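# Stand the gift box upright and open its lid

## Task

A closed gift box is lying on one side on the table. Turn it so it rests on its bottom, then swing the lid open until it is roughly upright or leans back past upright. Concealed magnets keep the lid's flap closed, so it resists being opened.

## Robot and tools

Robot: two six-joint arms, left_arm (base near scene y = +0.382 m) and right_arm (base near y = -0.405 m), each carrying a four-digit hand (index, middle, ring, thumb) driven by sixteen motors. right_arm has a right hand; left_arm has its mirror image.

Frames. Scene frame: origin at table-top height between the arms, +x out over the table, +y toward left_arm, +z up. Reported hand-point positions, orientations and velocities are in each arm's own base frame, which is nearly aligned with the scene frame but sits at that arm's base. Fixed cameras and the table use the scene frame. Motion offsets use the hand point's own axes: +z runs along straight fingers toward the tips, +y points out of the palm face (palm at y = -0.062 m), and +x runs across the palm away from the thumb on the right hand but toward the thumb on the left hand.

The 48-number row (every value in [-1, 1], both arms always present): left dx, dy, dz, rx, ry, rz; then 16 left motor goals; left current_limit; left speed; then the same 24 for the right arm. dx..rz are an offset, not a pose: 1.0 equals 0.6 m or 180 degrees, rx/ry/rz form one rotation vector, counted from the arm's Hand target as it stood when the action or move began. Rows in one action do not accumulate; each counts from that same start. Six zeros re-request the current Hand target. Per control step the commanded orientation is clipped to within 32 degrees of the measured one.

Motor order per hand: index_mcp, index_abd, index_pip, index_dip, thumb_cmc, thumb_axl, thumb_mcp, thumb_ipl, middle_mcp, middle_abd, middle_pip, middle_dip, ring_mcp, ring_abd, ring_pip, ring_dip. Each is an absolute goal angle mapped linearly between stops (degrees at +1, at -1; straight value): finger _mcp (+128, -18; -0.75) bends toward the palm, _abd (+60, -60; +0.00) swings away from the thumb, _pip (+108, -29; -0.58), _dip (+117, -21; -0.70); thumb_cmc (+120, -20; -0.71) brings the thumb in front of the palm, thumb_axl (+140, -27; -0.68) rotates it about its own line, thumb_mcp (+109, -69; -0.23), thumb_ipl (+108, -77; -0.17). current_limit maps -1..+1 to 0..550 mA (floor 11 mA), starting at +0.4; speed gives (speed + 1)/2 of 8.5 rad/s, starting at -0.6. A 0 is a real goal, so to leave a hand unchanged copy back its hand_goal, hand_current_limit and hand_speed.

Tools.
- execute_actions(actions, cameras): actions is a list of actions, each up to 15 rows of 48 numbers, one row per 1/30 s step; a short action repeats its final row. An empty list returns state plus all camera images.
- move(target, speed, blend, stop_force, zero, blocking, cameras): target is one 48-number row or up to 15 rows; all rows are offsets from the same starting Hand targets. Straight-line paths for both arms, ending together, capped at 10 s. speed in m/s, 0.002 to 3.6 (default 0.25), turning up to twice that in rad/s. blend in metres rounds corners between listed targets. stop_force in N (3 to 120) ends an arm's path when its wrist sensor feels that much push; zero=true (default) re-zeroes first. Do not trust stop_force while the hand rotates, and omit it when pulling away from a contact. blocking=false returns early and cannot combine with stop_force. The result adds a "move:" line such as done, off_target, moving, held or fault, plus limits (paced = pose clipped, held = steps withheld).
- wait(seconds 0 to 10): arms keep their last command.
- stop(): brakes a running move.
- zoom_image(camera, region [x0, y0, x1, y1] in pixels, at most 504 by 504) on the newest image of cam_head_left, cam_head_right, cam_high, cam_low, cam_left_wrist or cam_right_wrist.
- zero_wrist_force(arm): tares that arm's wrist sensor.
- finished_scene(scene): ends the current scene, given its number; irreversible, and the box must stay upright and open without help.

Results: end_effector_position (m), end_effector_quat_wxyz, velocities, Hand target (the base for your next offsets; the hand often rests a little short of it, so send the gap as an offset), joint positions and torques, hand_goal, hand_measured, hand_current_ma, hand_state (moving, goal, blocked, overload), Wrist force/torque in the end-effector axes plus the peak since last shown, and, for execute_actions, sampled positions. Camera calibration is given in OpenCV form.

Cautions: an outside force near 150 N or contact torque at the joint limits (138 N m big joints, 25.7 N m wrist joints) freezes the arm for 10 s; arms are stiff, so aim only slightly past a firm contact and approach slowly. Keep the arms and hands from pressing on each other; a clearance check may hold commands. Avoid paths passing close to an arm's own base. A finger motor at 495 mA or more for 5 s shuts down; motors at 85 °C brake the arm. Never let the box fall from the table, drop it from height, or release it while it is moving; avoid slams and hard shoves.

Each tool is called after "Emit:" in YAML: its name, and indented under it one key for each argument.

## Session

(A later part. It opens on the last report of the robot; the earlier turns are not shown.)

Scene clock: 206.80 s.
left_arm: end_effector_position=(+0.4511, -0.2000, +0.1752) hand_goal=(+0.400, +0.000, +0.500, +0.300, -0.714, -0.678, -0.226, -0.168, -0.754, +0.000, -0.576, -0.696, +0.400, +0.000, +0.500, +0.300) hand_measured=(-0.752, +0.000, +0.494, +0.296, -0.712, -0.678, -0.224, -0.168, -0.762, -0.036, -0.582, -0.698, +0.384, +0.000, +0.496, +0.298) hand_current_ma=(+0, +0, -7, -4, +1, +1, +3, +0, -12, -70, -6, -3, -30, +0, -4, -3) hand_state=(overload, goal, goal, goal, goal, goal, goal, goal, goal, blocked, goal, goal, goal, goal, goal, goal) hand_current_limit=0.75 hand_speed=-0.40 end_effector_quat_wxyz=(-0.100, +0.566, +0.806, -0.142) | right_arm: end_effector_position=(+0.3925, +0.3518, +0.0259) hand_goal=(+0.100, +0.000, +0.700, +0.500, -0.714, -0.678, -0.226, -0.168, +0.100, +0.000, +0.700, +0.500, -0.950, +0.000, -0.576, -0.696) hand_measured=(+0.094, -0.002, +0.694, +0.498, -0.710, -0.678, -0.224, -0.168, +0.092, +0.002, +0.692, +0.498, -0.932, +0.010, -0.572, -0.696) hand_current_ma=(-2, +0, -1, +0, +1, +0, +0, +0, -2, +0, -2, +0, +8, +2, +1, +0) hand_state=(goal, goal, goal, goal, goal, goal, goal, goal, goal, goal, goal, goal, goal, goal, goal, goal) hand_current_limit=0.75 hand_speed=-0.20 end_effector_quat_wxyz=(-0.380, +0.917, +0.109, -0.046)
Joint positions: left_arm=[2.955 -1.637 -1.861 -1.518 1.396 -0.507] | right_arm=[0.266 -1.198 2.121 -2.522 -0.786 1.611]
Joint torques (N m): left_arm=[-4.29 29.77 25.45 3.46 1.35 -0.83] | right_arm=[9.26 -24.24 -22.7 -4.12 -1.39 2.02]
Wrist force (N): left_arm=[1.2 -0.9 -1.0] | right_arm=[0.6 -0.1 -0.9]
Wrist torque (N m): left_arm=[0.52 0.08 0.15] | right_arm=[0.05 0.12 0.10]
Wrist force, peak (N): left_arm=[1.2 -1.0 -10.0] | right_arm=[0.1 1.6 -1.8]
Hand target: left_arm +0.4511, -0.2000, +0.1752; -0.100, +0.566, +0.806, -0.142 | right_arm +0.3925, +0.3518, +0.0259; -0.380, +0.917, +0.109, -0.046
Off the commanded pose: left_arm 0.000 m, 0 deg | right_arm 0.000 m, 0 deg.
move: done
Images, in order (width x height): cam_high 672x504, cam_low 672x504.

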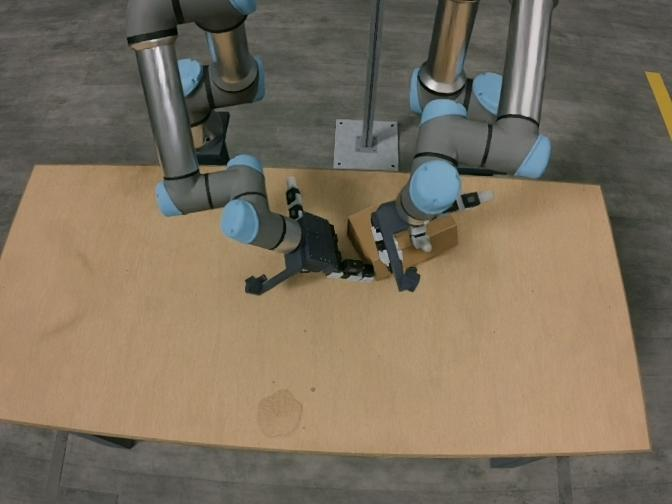

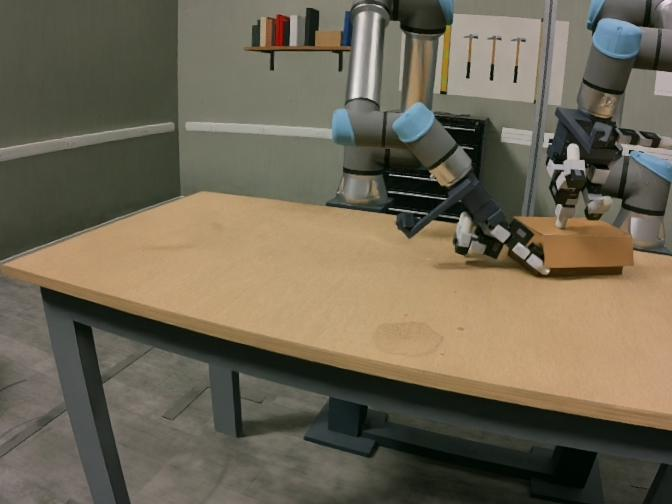

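Emit:
move:
  target:
    - [0,-0.057,-0.157,0,0,0,0.4,0,0.5,0.3,-0.714,-0.678,-0.226,-0.168,-0.754,0,-0.576,-0.696,0.4,0,0.5,0.3,0.75,-0.4,0,0,0,0,0,0,0.1,0,0.7,0.5,-0.714,-0.678,-0.226,-0.168,0.1,0,0.7,0.5,-0.95,0,-0.576,-0.696,0.75,-0.2]
    - [0.313,0.0495,-0.1955,0,0,0,0.4,0,0.5,0.3,-0.714,-0.678,-0.226,-0.168,-0.754,0,-0.576,-0.696,0.4,0,0.5,0.3,0.75,-0.4,0,0,0,0,0,0,0.1,0,0.7,0.5,-0.714,-0.678,-0.226,-0.168,0.1,0,0.7,0.5,-0.95,0,-0.576,-0.696,0.75,-0.2]
  speed: [0.12,0.25]
  blend: [0.03,0]

Emit:
move:
  target: [0,0,0,0,0,0,0.4,0,0.5,0.3,-0.714,-0.678,-0.226,-0.168,-0.754,0,-0.576,-0.696,0.4,0,0.5,0.3,0.75,-0.4,0,-0.0471,-0.0471,0,0,0,0.1,0,0.7,0.5,-0.714,-0.678,-0.226,-0.168,0.1,0,0.7,0.5,-0.95,0,-0.576,-0.696,0.75,-0.2]
  speed: 0.08
  cameras: ["cam_high","cam_low"]

Emit:
zoom_image:
  camera: "cam_low"
  region: [430, 130, 650, 300]

Emit:
zoom_image:
  camera: "cam_high"
  region: [260, 150, 460, 320]

Scene clock: 219.13 s.
left_arm: end_effector_position=(+0.4511, -0.0004, +0.2753) hand_goal=(+0.400, +0.000, +0.500, +0.300, -0.714, -0.678, -0.226, -0.168, -0.754, +0.000, -0.576, -0.696, +0.400, +0.000, +0.500, +0.300) hand_measured=(-0.752, +0.000, +0.494, +0.296, -0.712, -0.678, -0.224, -0.168, -0.752, -0.002, -0.578, -0.698, +0.384, +0.000, +0.496, +0.298) hand_current_ma=(+0, +0, -7, -4, +1, +1, +3, +0, +2, -2, -1, -3, -30, +0, -4, -3) hand_state=(overload, goal, goal, goal, goal, goal, goal, goal, goal, goal, goal, goal, goal, goal, goal, goal) hand_current_limit=0.75 hand_speed=-0.40 end_effector_quat_wxyz=(-0.100, +0.566, +0.806, -0.142) | right_arm: end_effector_position=(+0.3925, +0.3518, +0.0259) hand_goal=(+0.100, +0.000, +0.700, +0.500, -0.714, -0.678, -0.226, -0.168, +0.100, +0.000, +0.700, +0.500, -0.950, +0.000, -0.576, -0.696) hand_measured=(+0.094, -0.002, +0.694, +0.498, -0.710, -0.678, -0.224, -0.168, +0.092, +0.002, +0.692, +0.498, -0.932, +0.008, -0.572, -0.696) hand_current_ma=(-2, +0, -1, +0, +1, +0, +0, +0, -2, +0, -2, +0, +8, +2, +1, +0) hand_state=(goal, goal, goal, goal, goal, goal, goal, goal, goal, goal, goal, goal, goal, goal, goal, goal) hand_current_limit=0.75 hand_speed=-0.20 end_effector_quat_wxyz=(-0.380, +0.917, +0.109, -0.046)
Joint positions: left_arm=[3.388 -1.461 -1.759 -1.839 1.537 -0.095] | right_arm=[0.266 -1.198 2.121 -2.522 -0.786 1.611]
Joint torques (N m): left_arm=[13.64 14.57 30.91 0.67 2.36 1.33] | right_arm=[-1.23 -27.39 -22.43 -3.9 -1.18 1.82]
Wrist force (N): left_arm=[0.6 -0.5 -0.5] | right_arm=[0.5 -0.4 0.5]
Wrist torque (N m): left_arm=[0.34 -0.03 -0.06] | right_arm=[-0.02 -0.05 0.05]
Wrist force, peak (N): left_arm=[1.2 -1.1 -1.5] | right_arm=[0.6 0.3 -1.3]
Hand target: left_arm +0.4511, -0.0003, +0.2754; -0.100, +0.566, +0.806, -0.142 | right_arm +0.3925, +0.3518, +0.0259; -0.380, +0.917, +0.109, -0.046
Off the commanded pose: left_arm 0.000 m, 0 deg | right_arm 0.000 m, 0 deg.
move: done

Scene clock: 220.20 s.
left_arm: end_effector_position=(+0.4511, -0.0003, +0.2754) hand_goal=(+0.400, +0.000, +0.500, +0.300, -0.714, -0.678, -0.226, -0.168, -0.754, +0.000, -0.576, -0.696, +0.400, +0.000, +0.500, +0.300) hand_measured=(-0.752, +0.000, +0.494, +0.296, -0.712, -0.678, -0.224, -0.168, -0.752, -0.002, -0.578, -0.698, +0.384, +0.000, +0.496, +0.298) hand_current_ma=(+0, +0, -7, -4, +1, +1, +3, +0, +2, -2, -1, -3, -30, +0, -4, -3) hand_state=(overload, goal, goal, goal, goal, goal, goal, goal, goal, goal, goal, goal, goal, goal, goal, goal) hand_current_limit=0.75 hand_speed=-0.40 end_effector_quat_wxyz=(-0.100, +0.566, +0.806, -0.142) | right_arm: end_effector_position=(+0.3925, +0.3518, +0.0658) hand_goal=(+0.100, +0.000, +0.700, +0.500, -0.714, -0.678, -0.226, -0.168, +0.100, +0.000, +0.700, +0.500, -0.950, +0.000, -0.576, -0.696) hand_measured=(+0.094, -0.002, +0.694, +0.498, -0.710, -0.678, -0.224, -0.168, +0.092, +0.002, +0.692, +0.498, -0.932, +0.006, -0.570, -0.696) hand_current_ma=(-2, +0, -1, +0, +1, +0, +0, +0, -2, +0, -2, +0, +8, +1, +1, +0) hand_state=(goal, goal, goal, goal, goal, goal, goal, goal, goal, goal, goal, goal, goal, goal, goal, goal) hand_current_limit=0.75 hand_speed=-0.20 end_effector_quat_wxyz=(-0.380, +0.917, +0.109, -0.046)
Joint positions: left_arm=[3.388 -1.461 -1.759 -1.839 1.537 -0.094] | right_arm=[0.266 -1.281 2.092 -2.41 -0.786 1.611]
Joint torques (N m): left_arm=[13.74 12.77 30.69 0.64 2.56 1.25] | right_arm=[-7.9 -41.33 -24.54 -1.35 0.74 -1.87]
Wrist force (N): left_arm=[0.5 -0.7 -0.2] | right_arm=[0.1 -0.2 0.8]
Wrist torque (N m): left_arm=[0.29 -0.02 -0.05] | right_arm=[-0.14 -0.06 0.15]
Wrist force, peak (N): left_arm=[0.5 -1.0 -0.3] | right_arm=[0.3 -0.1 1.5]
Hand target: left_arm +0.4511, -0.0003, +0.2754; -0.100, +0.566, +0.806, -0.142 | right_arm +0.3925, +0.3518, +0.0659; -0.380, +0.917, +0.109, -0.046
Off the commanded pose: left_arm 0.000 m, 0 deg | right_arm 0.000 m, 0 deg.
move: done
Images, in order (width x height): cam_high 672x504, cam_low 672x504.

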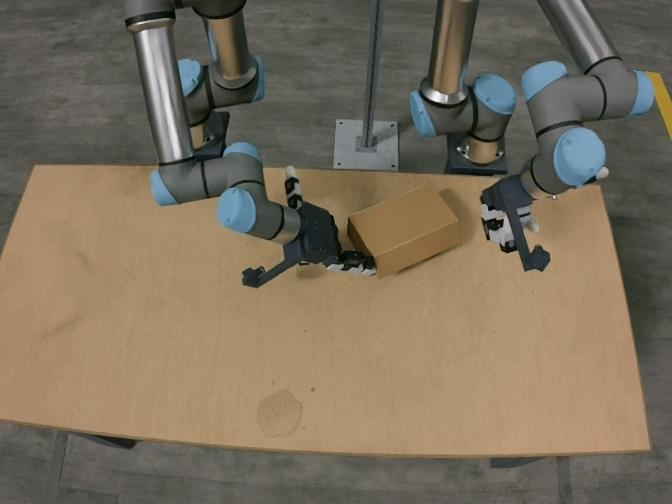

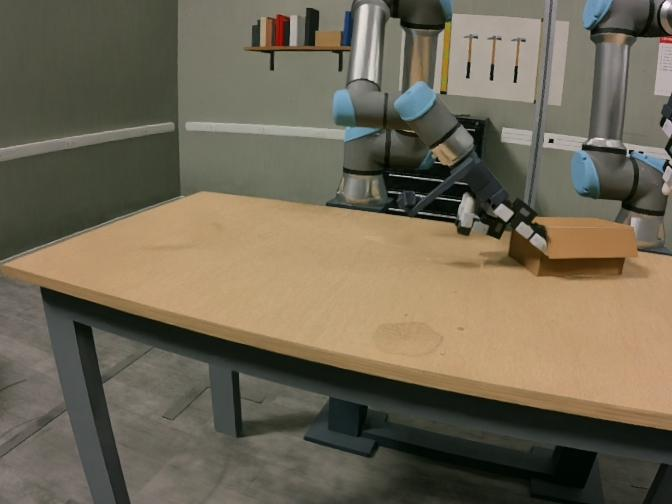

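Scaled by 2.291 from the camera's 672x504 image, which has a finer 960x720 frame.

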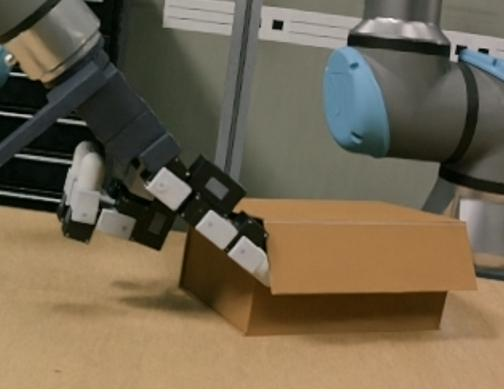

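Scaled by 2.520 from the camera's 672x504 image, which has a finer 960x720 frame.

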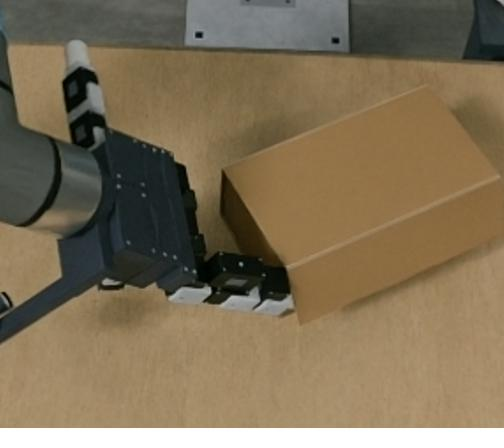

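Emit:
move:
  target:
    - [0,0,0,0,0,0,0.4,0,0.5,0.3,-0.714,-0.678,-0.226,-0.168,-0.754,0,-0.576,-0.696,0.4,0,0.5,0.3,0.75,-0.4,-0.02,-0.053,-0.053,0,0,0,0.1,0,0.7,0.5,-0.714,-0.678,-0.226,-0.168,0.1,0,0.7,0.5,-0.95,0,-0.576,-0.696,0.75,-0.2]
    - [0,0,0,0,0,0,0.4,0,0.5,0.3,-0.714,-0.678,-0.226,-0.168,-0.754,0,-0.576,-0.696,0.4,0,0.5,0.3,0.75,-0.4,-0.0667,-0.0942,-0.0942,0,0,0,0.1,0,0.7,0.5,-0.714,-0.678,-0.226,-0.168,0.1,0,0.7,0.5,-0.95,0,-0.576,-0.696,0.75,-0.2]
  speed: 0.08
  blend: [0.02,0]
  cameras: ["cam_high","cam_low"]

Emit:
zoom_image:
  camera: "cam_low"
  region: [430, 130, 650, 300]

Emit:
zoom_image:
  camera: "cam_high"
  region: [260, 150, 460, 320]

Scene clock: 233.13 s.
left_arm: end_effector_position=(+0.4511, -0.0003, +0.2754) hand_goal=(+0.400, +0.000, +0.500, +0.300, -0.714, -0.678, -0.226, -0.168, -0.754, +0.000, -0.576, -0.696, +0.400, +0.000, +0.500, +0.300) hand_measured=(-0.752, +0.000, +0.494, +0.296, -0.712, -0.678, -0.224, -0.168, -0.752, -0.002, -0.578, -0.698, +0.384, +0.000, +0.496, +0.298) hand_current_ma=(+0, +0, -7, -4, +1, +1, +3, +0, +2, -2, -1, -3, -30, +0, -4, -3) hand_state=(overload, goal, goal, goal, goal, goal, goal, goal, goal, goal, goal, goal, goal, goal, goal, goal) hand_current_limit=0.75 hand_speed=-0.40 end_effector_quat_wxyz=(-0.100, +0.566, +0.806, -0.142) | right_arm: end_effector_position=(+0.3537, +0.3424, +0.1457) hand_goal=(+0.100, +0.000, +0.700, +0.500, -0.714, -0.678, -0.226, -0.168, +0.100, +0.000, +0.700, +0.500, -0.950, +0.000, -0.576, -0.696) hand_measured=(+0.094, -0.002, +0.694, +0.498, -0.710, -0.678, -0.224, -0.168, +0.092, +0.002, +0.692, +0.498, -0.932, +0.004, -0.570, -0.696) hand_current_ma=(-2, +0, -1, +0, +1, +0, +0, +0, -2, +0, -2, +0, +9, +0, +1, +0) hand_state=(goal, goal, goal, goal, goal, goal, goal, goal, goal, goal, goal, goal, goal, goal, goal, goal) hand_current_limit=0.75 hand_speed=-0.20 end_effector_quat_wxyz=(-0.380, +0.917, +0.109, -0.046)
Joint positions: left_arm=[3.388 -1.461 -1.759 -1.839 1.537 -0.094] | right_arm=[0.269 -1.504 2.104 -2.201 -0.786 1.615]
Joint torques (N m): left_arm=[13.23 11.54 30.32 0.61 2.44 1.35] | right_arm=[-8.68 -35.89 -12.94 -0.73 0.33 -1.53]
Wrist force (N): left_arm=[0.5 -0.7 -0.4] | right_arm=[0.0 -0.4 0.9]
Wrist torque (N m): left_arm=[0.32 -0.03 -0.05] | right_arm=[-0.15 -0.03 0.04]
Wrist force, peak (N): left_arm=[0.4 -1.0 -0.3] | right_arm=[0.6 0.6 1.5]
Hand target: left_arm +0.4511, -0.0003, +0.2754; -0.100, +0.566, +0.806, -0.142 | right_arm +0.3537, +0.3424, +0.1458; -0.380, +0.917, +0.109, -0.046
Off the commanded pose: left_arm 0.000 m, 0 deg | right_arm 0.000 m, 0 deg.
move: done
Images, in order (width x height): cam_high 672x504, cam_low 672x504.

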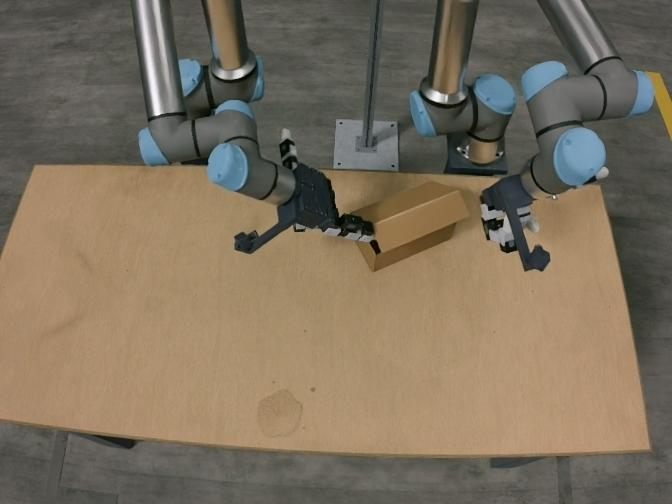

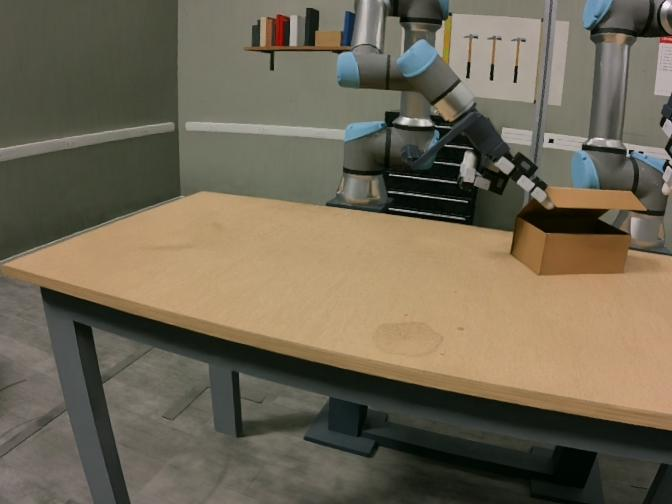

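Scaled by 2.291 from the camera's 672x504 image, which has a finer 960x720 frame.

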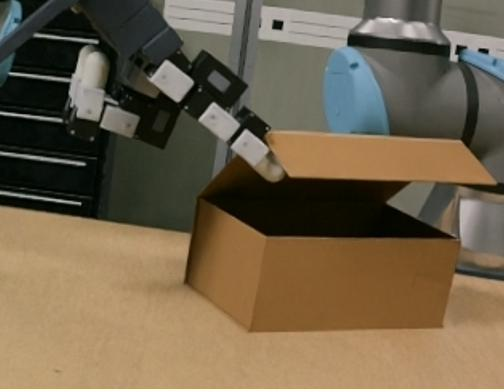

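Scaled by 2.520 from the camera's 672x504 image, which has a finer 960x720 frame.

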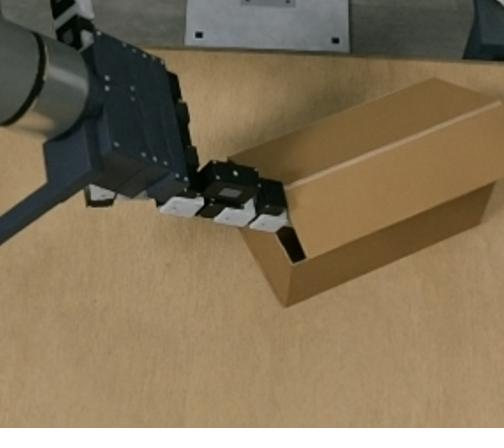

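Emit:
move:
  target:
    - [0,0,0,0,0,0,0.4,0,0.5,0.3,-0.714,-0.678,-0.226,-0.168,-0.754,0,-0.576,-0.696,0.4,0,0.5,0.3,0.75,-0.4,-0.033,-0.0295,-0.0295,0,0,0,0.1,0,0.7,0.5,-0.714,-0.678,-0.226,-0.168,0.1,0,0.7,0.5,-0.95,0,-0.576,-0.696,0.75,-0.2]
    - [0,0,0,0,0,0,0.4,0,0.5,0.3,-0.714,-0.678,-0.226,-0.168,-0.754,0,-0.576,-0.696,0.4,0,0.5,0.3,0.75,-0.4,-0.083,-0.047,-0.047,0,0,0,0.1,0,0.7,0.5,-0.714,-0.678,-0.226,-0.168,0.1,0,0.7,0.5,-0.95,0,-0.576,-0.696,0.75,-0.2]
    - [0,0,0,0,0,0,0.4,0,0.5,0.3,-0.714,-0.678,-0.226,-0.168,-0.754,0,-0.576,-0.696,0.4,0,0.5,0.3,0.75,-0.4,-0.15,-0.053,-0.053,0,0,0,0.1,0,0.7,0.5,-0.714,-0.678,-0.226,-0.168,0.1,0,0.7,0.5,-0.95,0,-0.576,-0.696,0.75,-0.2]
    - [0,0,0,0,0,0,0.4,0,0.5,0.3,-0.714,-0.678,-0.226,-0.168,-0.754,0,-0.576,-0.696,0.4,0,0.5,0.3,0.75,-0.4,-0.2,-0.047,-0.047,0,0,0,0.1,0,0.7,0.5,-0.714,-0.678,-0.226,-0.168,0.1,0,0.7,0.5,-0.95,0,-0.576,-0.696,0.75,-0.2]
  speed: 0.08
  blend: [0.01,0.01,0.01,0]
  cameras: ["cam_high","cam_low"]

Emit:
zoom_image:
  camera: "cam_low"
  region: [430, 130, 650, 300]

Emit:
zoom_image:
  camera: "cam_high"
  region: [260, 150, 460, 320]

Scene clock: 241.33 s.
left_arm: end_effector_position=(+0.4511, -0.0003, +0.2754) hand_goal=(+0.400, +0.000, +0.500, +0.300, -0.714, -0.678, -0.226, -0.168, -0.754, +0.000, -0.576, -0.696, +0.400, +0.000, +0.500, +0.300) hand_measured=(-0.752, +0.000, +0.494, +0.296, -0.712, -0.678, -0.224, -0.168, -0.752, -0.002, -0.578, -0.698, +0.384, +0.000, +0.496, +0.298) hand_current_ma=(+0, +0, -7, -4, +1, +1, +3, +0, +2, -2, -1, -3, -30, +0, -4, -3) hand_state=(overload, goal, goal, goal, goal, goal, goal, goal, goal, goal, goal, goal, goal, goal, goal, goal) hand_current_limit=0.75 hand_speed=-0.40 end_effector_quat_wxyz=(-0.100, +0.566, +0.806, -0.142) | right_arm: end_effector_position=(+0.2371, +0.3142, +0.1858) hand_goal=(+0.100, +0.000, +0.700, +0.500, -0.714, -0.678, -0.226, -0.168, +0.100, +0.000, +0.700, +0.500, -0.950, +0.000, -0.576, -0.696) hand_measured=(+0.094, -0.002, +0.694, +0.498, -0.710, -0.678, -0.224, -0.168, +0.092, +0.002, +0.692, +0.498, -0.950, +0.004, -0.578, -0.696) hand_current_ma=(-2, +0, -1, +0, +1, +0, +0, +0, -2, +0, -2, +0, +0, +0, +0, +0) hand_state=(goal, goal, goal, goal, goal, goal, goal, goal, goal, goal, goal, goal, goal, goal, goal, goal) hand_current_limit=0.75 hand_speed=-0.20 end_effector_quat_wxyz=(-0.380, +0.917, +0.109, -0.046)
Joint positions: left_arm=[3.388 -1.461 -1.759 -1.839 1.537 -0.094] | right_arm=[0.28 -1.862 2.298 -2.048 -0.786 1.631]
Joint torques (N m): left_arm=[12.96 11.8 30.7 0.69 2.42 1.23] | right_arm=[-9.52 -18.58 -12.81 -0.85 1.71 -1.27]
Wrist force (N): left_arm=[0.2 -0.7 -0.3] | right_arm=[0.2 -0.9 0.0]
Wrist torque (N m): left_arm=[0.30 0.03 -0.08] | right_arm=[0.04 0.02 0.03]
Wrist force, peak (N): left_arm=[0.5 -0.9 -0.4] | right_arm=[0.0 0.0 1.4]
Hand target: left_arm +0.4511, -0.0003, +0.2754; -0.100, +0.566, +0.806, -0.142 | right_arm +0.2371, +0.3142, +0.1858; -0.380, +0.917, +0.109, -0.046
Off the commanded pose: left_arm 0.000 m, 0 deg | right_arm 0.000 m, 0 deg.
move: done
Images, in order (width x height): cam_high 672x504, cam_low 672x504.

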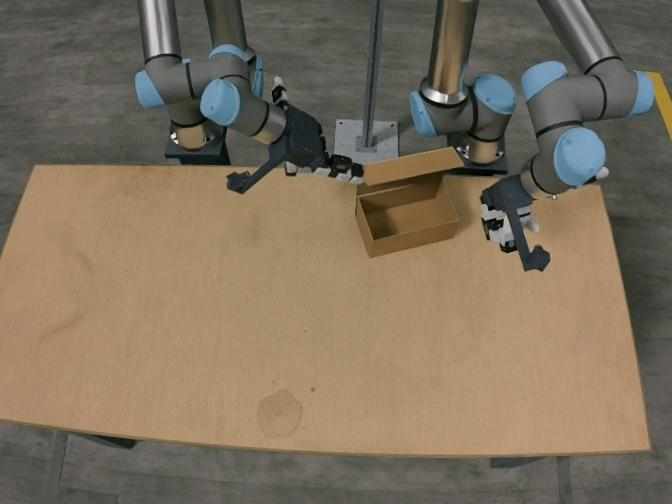

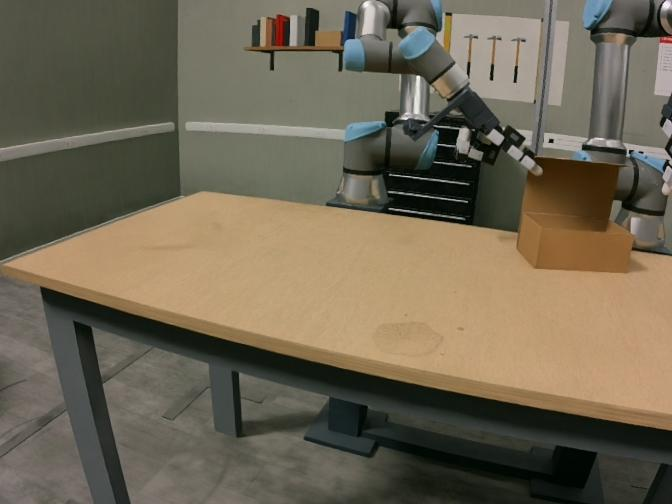

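Scaled by 2.291 from the camera's 672x504 image, which has a finer 960x720 frame.

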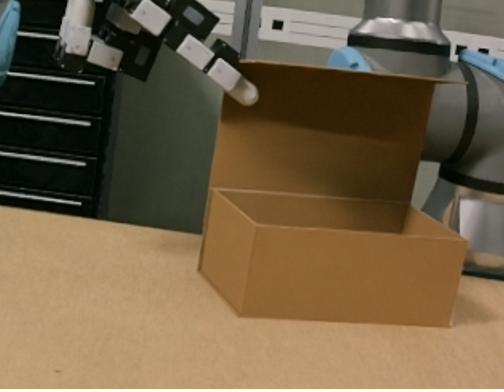

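Scaled by 2.520 from the camera's 672x504 image, which has a finer 960x720 frame.

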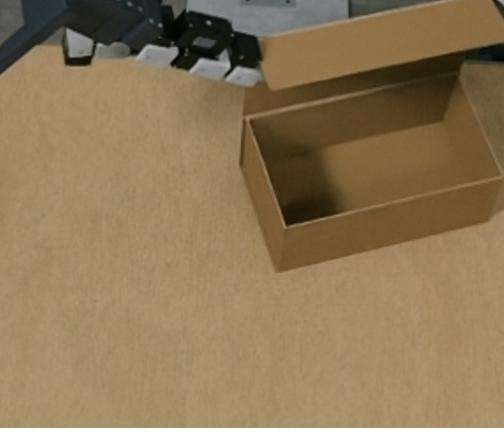

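Emit:
move:
  target: [0,0,0,0,0,0,0.4,0,0.5,0.3,-0.714,-0.678,-0.226,-0.168,-0.754,0,-0.576,-0.696,0.4,0,0.5,0.3,0.75,-0.4,-0.067,0,0,0,0,0,0.1,0,0.7,0.5,-0.714,-0.678,-0.226,-0.168,0.1,0,0.7,0.5,-0.95,0,-0.576,-0.696,0.75,-0.2]
  speed: 0.08
  cameras: ["cam_high","cam_low"]

Emit:
zoom_image:
  camera: "cam_low"
  region: [430, 130, 650, 300]

Emit:
zoom_image:
  camera: "cam_high"
  region: [300, 120, 500, 290]

Scene clock: 247.67 s.
left_arm: end_effector_position=(+0.4511, -0.0003, +0.2754) hand_goal=(+0.400, +0.000, +0.500, +0.300, -0.714, -0.678, -0.226, -0.168, -0.754, +0.000, -0.576, -0.696, +0.400, +0.000, +0.500, +0.300) hand_measured=(-0.752, +0.000, +0.494, +0.296, -0.712, -0.678, -0.224, -0.168, -0.752, -0.002, -0.578, -0.698, +0.384, +0.000, +0.496, +0.298) hand_current_ma=(+0, +0, -7, -4, +1, +1, +3, +0, +2, -2, -1, -3, -30, +0, -4, -3) hand_state=(overload, goal, goal, goal, goal, goal, goal, goal, goal, goal, goal, goal, goal, goal, goal, goal) hand_current_limit=0.75 hand_speed=-0.40 end_effector_quat_wxyz=(-0.100, +0.566, +0.806, -0.142) | right_arm: end_effector_position=(+0.1980, +0.3047, +0.1858) hand_goal=(+0.100, +0.000, +0.700, +0.500, -0.714, -0.678, -0.226, -0.168, +0.100, +0.000, +0.700, +0.500, -0.950, +0.000, -0.576, -0.696) hand_measured=(+0.094, -0.002, +0.694, +0.498, -0.710, -0.678, -0.224, -0.168, +0.092, +0.002, +0.692, +0.498, -0.944, +0.004, -0.576, -0.696) hand_current_ma=(-2, +0, -1, +0, +1, +0, +0, +0, -2, +0, -2, +0, +1, +0, +0, +0) hand_state=(goal, goal, goal, goal, goal, goal, goal, goal, goal, goal, goal, goal, goal, goal, goal, goal) hand_current_limit=0.75 hand_speed=-0.20 end_effector_quat_wxyz=(-0.380, +0.917, +0.109, -0.046)
Joint positions: left_arm=[3.388 -1.461 -1.759 -1.839 1.537 -0.094] | right_arm=[0.286 -1.978 2.369 -2.009 -0.786 1.639]
Joint torques (N m): left_arm=[13.29 11.8 30.38 0.7 2.41 1.39] | right_arm=[-8.88 -17.27 -14.13 -1.39 2.98 -1.53]
Wrist force (N): left_arm=[0.3 -0.7 -0.3] | right_arm=[0.0 -0.8 0.6]
Wrist torque (N m): left_arm=[0.30 0.01 -0.07] | right_arm=[-0.10 -0.02 0.02]
Wrist force, peak (N): left_arm=[0.4 -1.1 -0.4] | right_arm=[0.8 -0.9 -0.7]
Hand target: left_arm +0.4511, -0.0003, +0.2754; -0.100, +0.566, +0.806, -0.142 | right_arm +0.1980, +0.3047, +0.1858; -0.380, +0.917, +0.109, -0.046
Off the commanded pose: left_arm 0.000 m, 0 deg | right_arm 0.000 m, 0 deg.
move: done
Images, in order (width x height): cam_high 672x504, cam_low 672x504.

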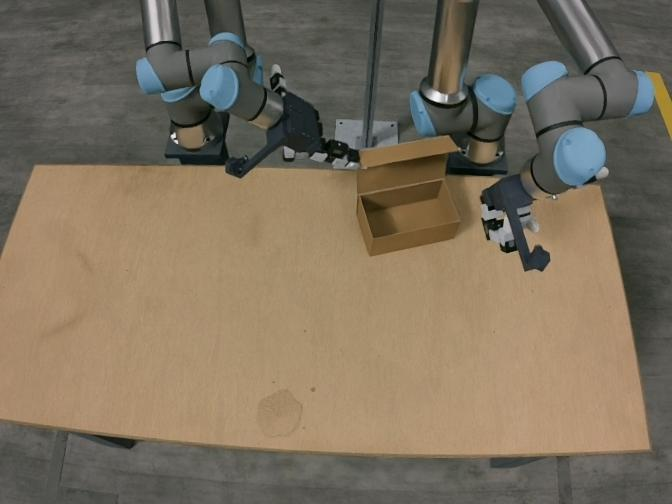

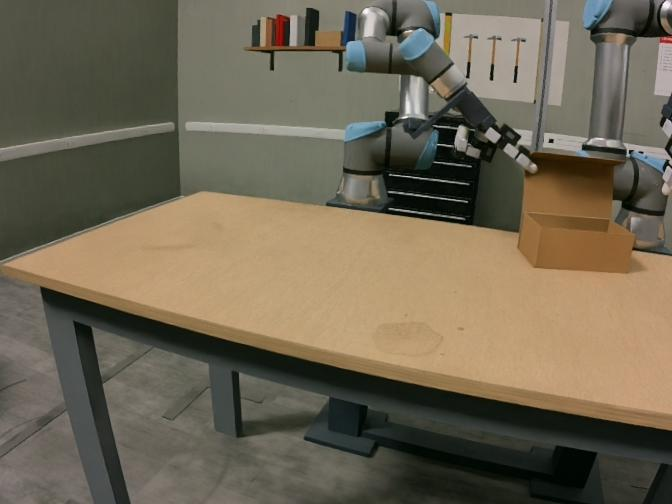

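Scaled by 2.291 from the camera's 672x504 image, which has a finer 960x720 frame.

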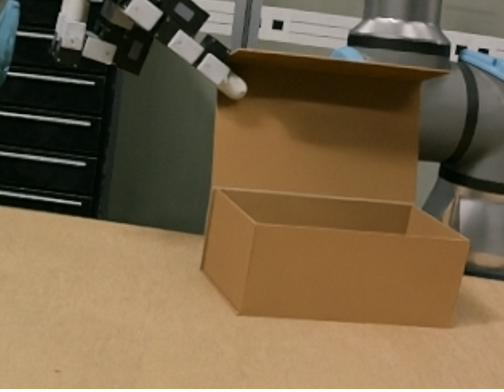

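Scaled by 2.520 from the camera's 672x504 image, which has a finer 960x720 frame.

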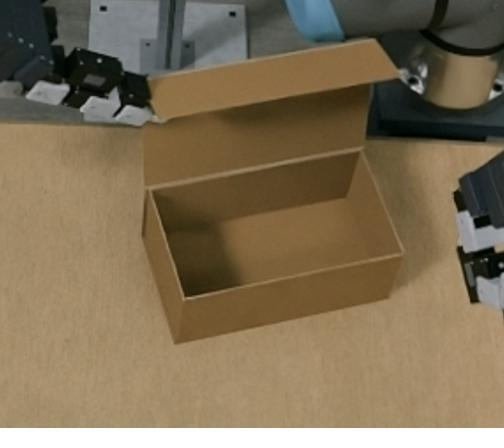

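Emit:
move:
  target: [0,0,0,0,0,0,0.4,0,0.5,0.3,-0.714,-0.678,-0.226,-0.168,-0.754,0,-0.576,-0.696,0.4,0,0.5,0.3,0.75,-0.4,0.02,0.1178,-0.1178,0,0,0,0.1,0,0.7,0.5,-0.714,-0.678,-0.226,-0.168,0.1,0,0.7,0.5,-0.95,0,-0.576,-0.696,0.75,-0.2]
  speed: 0.12
  cameras: ["cam_high","cam_low"]

Emit:
zoom_image:
  camera: "cam_low"
  region: [430, 130, 650, 300]

Scene clock: 253.90 s.
left_arm: end_effector_position=(+0.4511, -0.0003, +0.2754) hand_goal=(+0.400, +0.000, +0.500, +0.300, -0.714, -0.678, -0.226, -0.168, -0.754, +0.000, -0.576, -0.696, +0.400, +0.000, +0.500, +0.300) hand_measured=(-0.752, +0.000, +0.494, +0.296, -0.712, -0.678, -0.224, -0.168, -0.752, -0.002, -0.578, -0.698, +0.384, +0.000, +0.496, +0.298) hand_current_ma=(+0, +0, -7, -4, +1, +1, +3, +0, +2, -2, -1, -3, -30, +0, -4, -3) hand_state=(overload, goal, goal, goal, goal, goal, goal, goal, goal, goal, goal, goal, goal, goal, goal, goal) hand_current_limit=0.75 hand_speed=-0.40 end_effector_quat_wxyz=(-0.100, +0.566, +0.806, -0.142) | right_arm: end_effector_position=(+0.2332, +0.2104, +0.1858) hand_goal=(+0.100, +0.000, +0.700, +0.500, -0.714, -0.678, -0.226, -0.168, +0.100, +0.000, +0.700, +0.500, -0.950, +0.000, -0.576, -0.696) hand_measured=(+0.094, -0.002, +0.694, +0.498, -0.710, -0.678, -0.224, -0.168, +0.092, +0.002, +0.692, +0.498, -0.944, +0.002, -0.576, -0.696) hand_current_ma=(-2, +0, -1, +0, +1, +0, +0, +0, -2, +0, -2, +0, +1, +0, +0, +0) hand_state=(goal, goal, goal, goal, goal, goal, goal, goal, goal, goal, goal, goal, goal, goal, goal, goal) hand_current_limit=0.75 hand_speed=-0.20 end_effector_quat_wxyz=(-0.380, +0.917, +0.109, -0.046)
Joint positions: left_arm=[3.388 -1.461 -1.759 -1.839 1.537 -0.094] | right_arm=[-0.061 -2.07 2.326 -1.54 -0.829 1.16]
Joint torques (N m): left_arm=[13.36 12.23 30.63 0.79 2.33 1.3] | right_arm=[-8 6.37 -29.93 -0.79 -1.72 -1.41]
Wrist force (N): left_arm=[0.1 -0.8 -0.2] | right_arm=[-0.3 -0.3 0.5]
Wrist torque (N m): left_arm=[0.28 0.03 -0.08] | right_arm=[-0.04 -0.01 0.08]
Wrist force, peak (N): left_arm=[0.4 -1.1 -0.2] | right_arm=[0.2 -1.2 1.5]
Hand target: left_arm +0.4511, -0.0003, +0.2754; -0.100, +0.566, +0.806, -0.142 | right_arm +0.2332, +0.2104, +0.1858; -0.380, +0.917, +0.109, -0.046
Off the commanded pose: left_arm 0.000 m, 0 deg | right_arm 0.000 m, 0 deg.
move: done
Images, in order (width x height): cam_high 672x504, cam_low 672x504.

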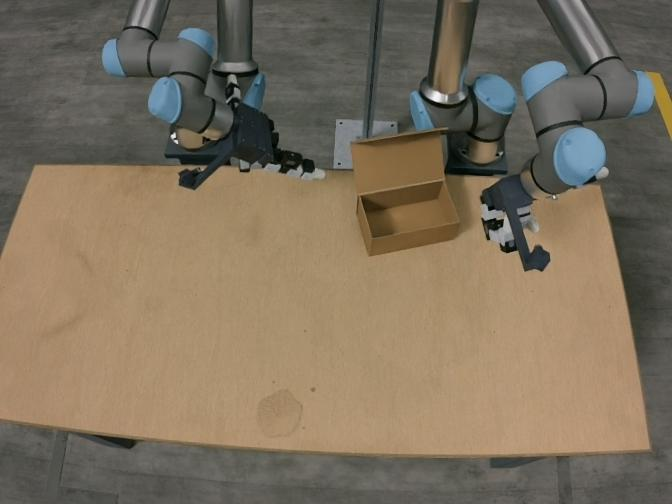

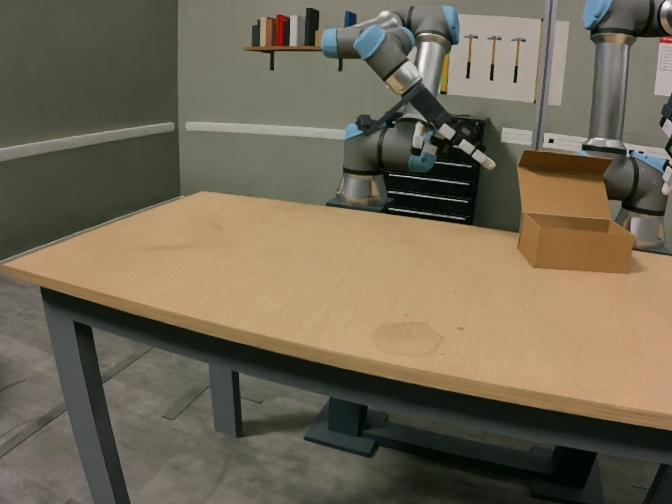

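Scaled by 2.291 from the camera's 672x504 image, which has a finer 960x720 frame.

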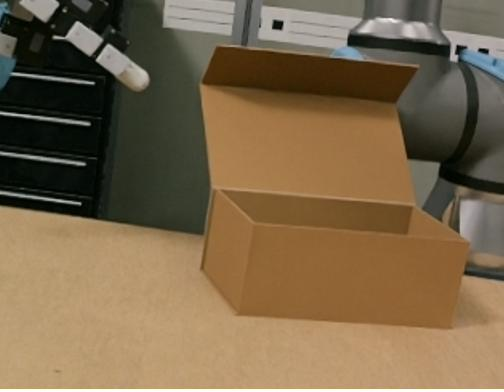

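Lid is well past vertical and stable.

Emit:
finished_scene:
  scene: 2

The scene is finished: the task was done.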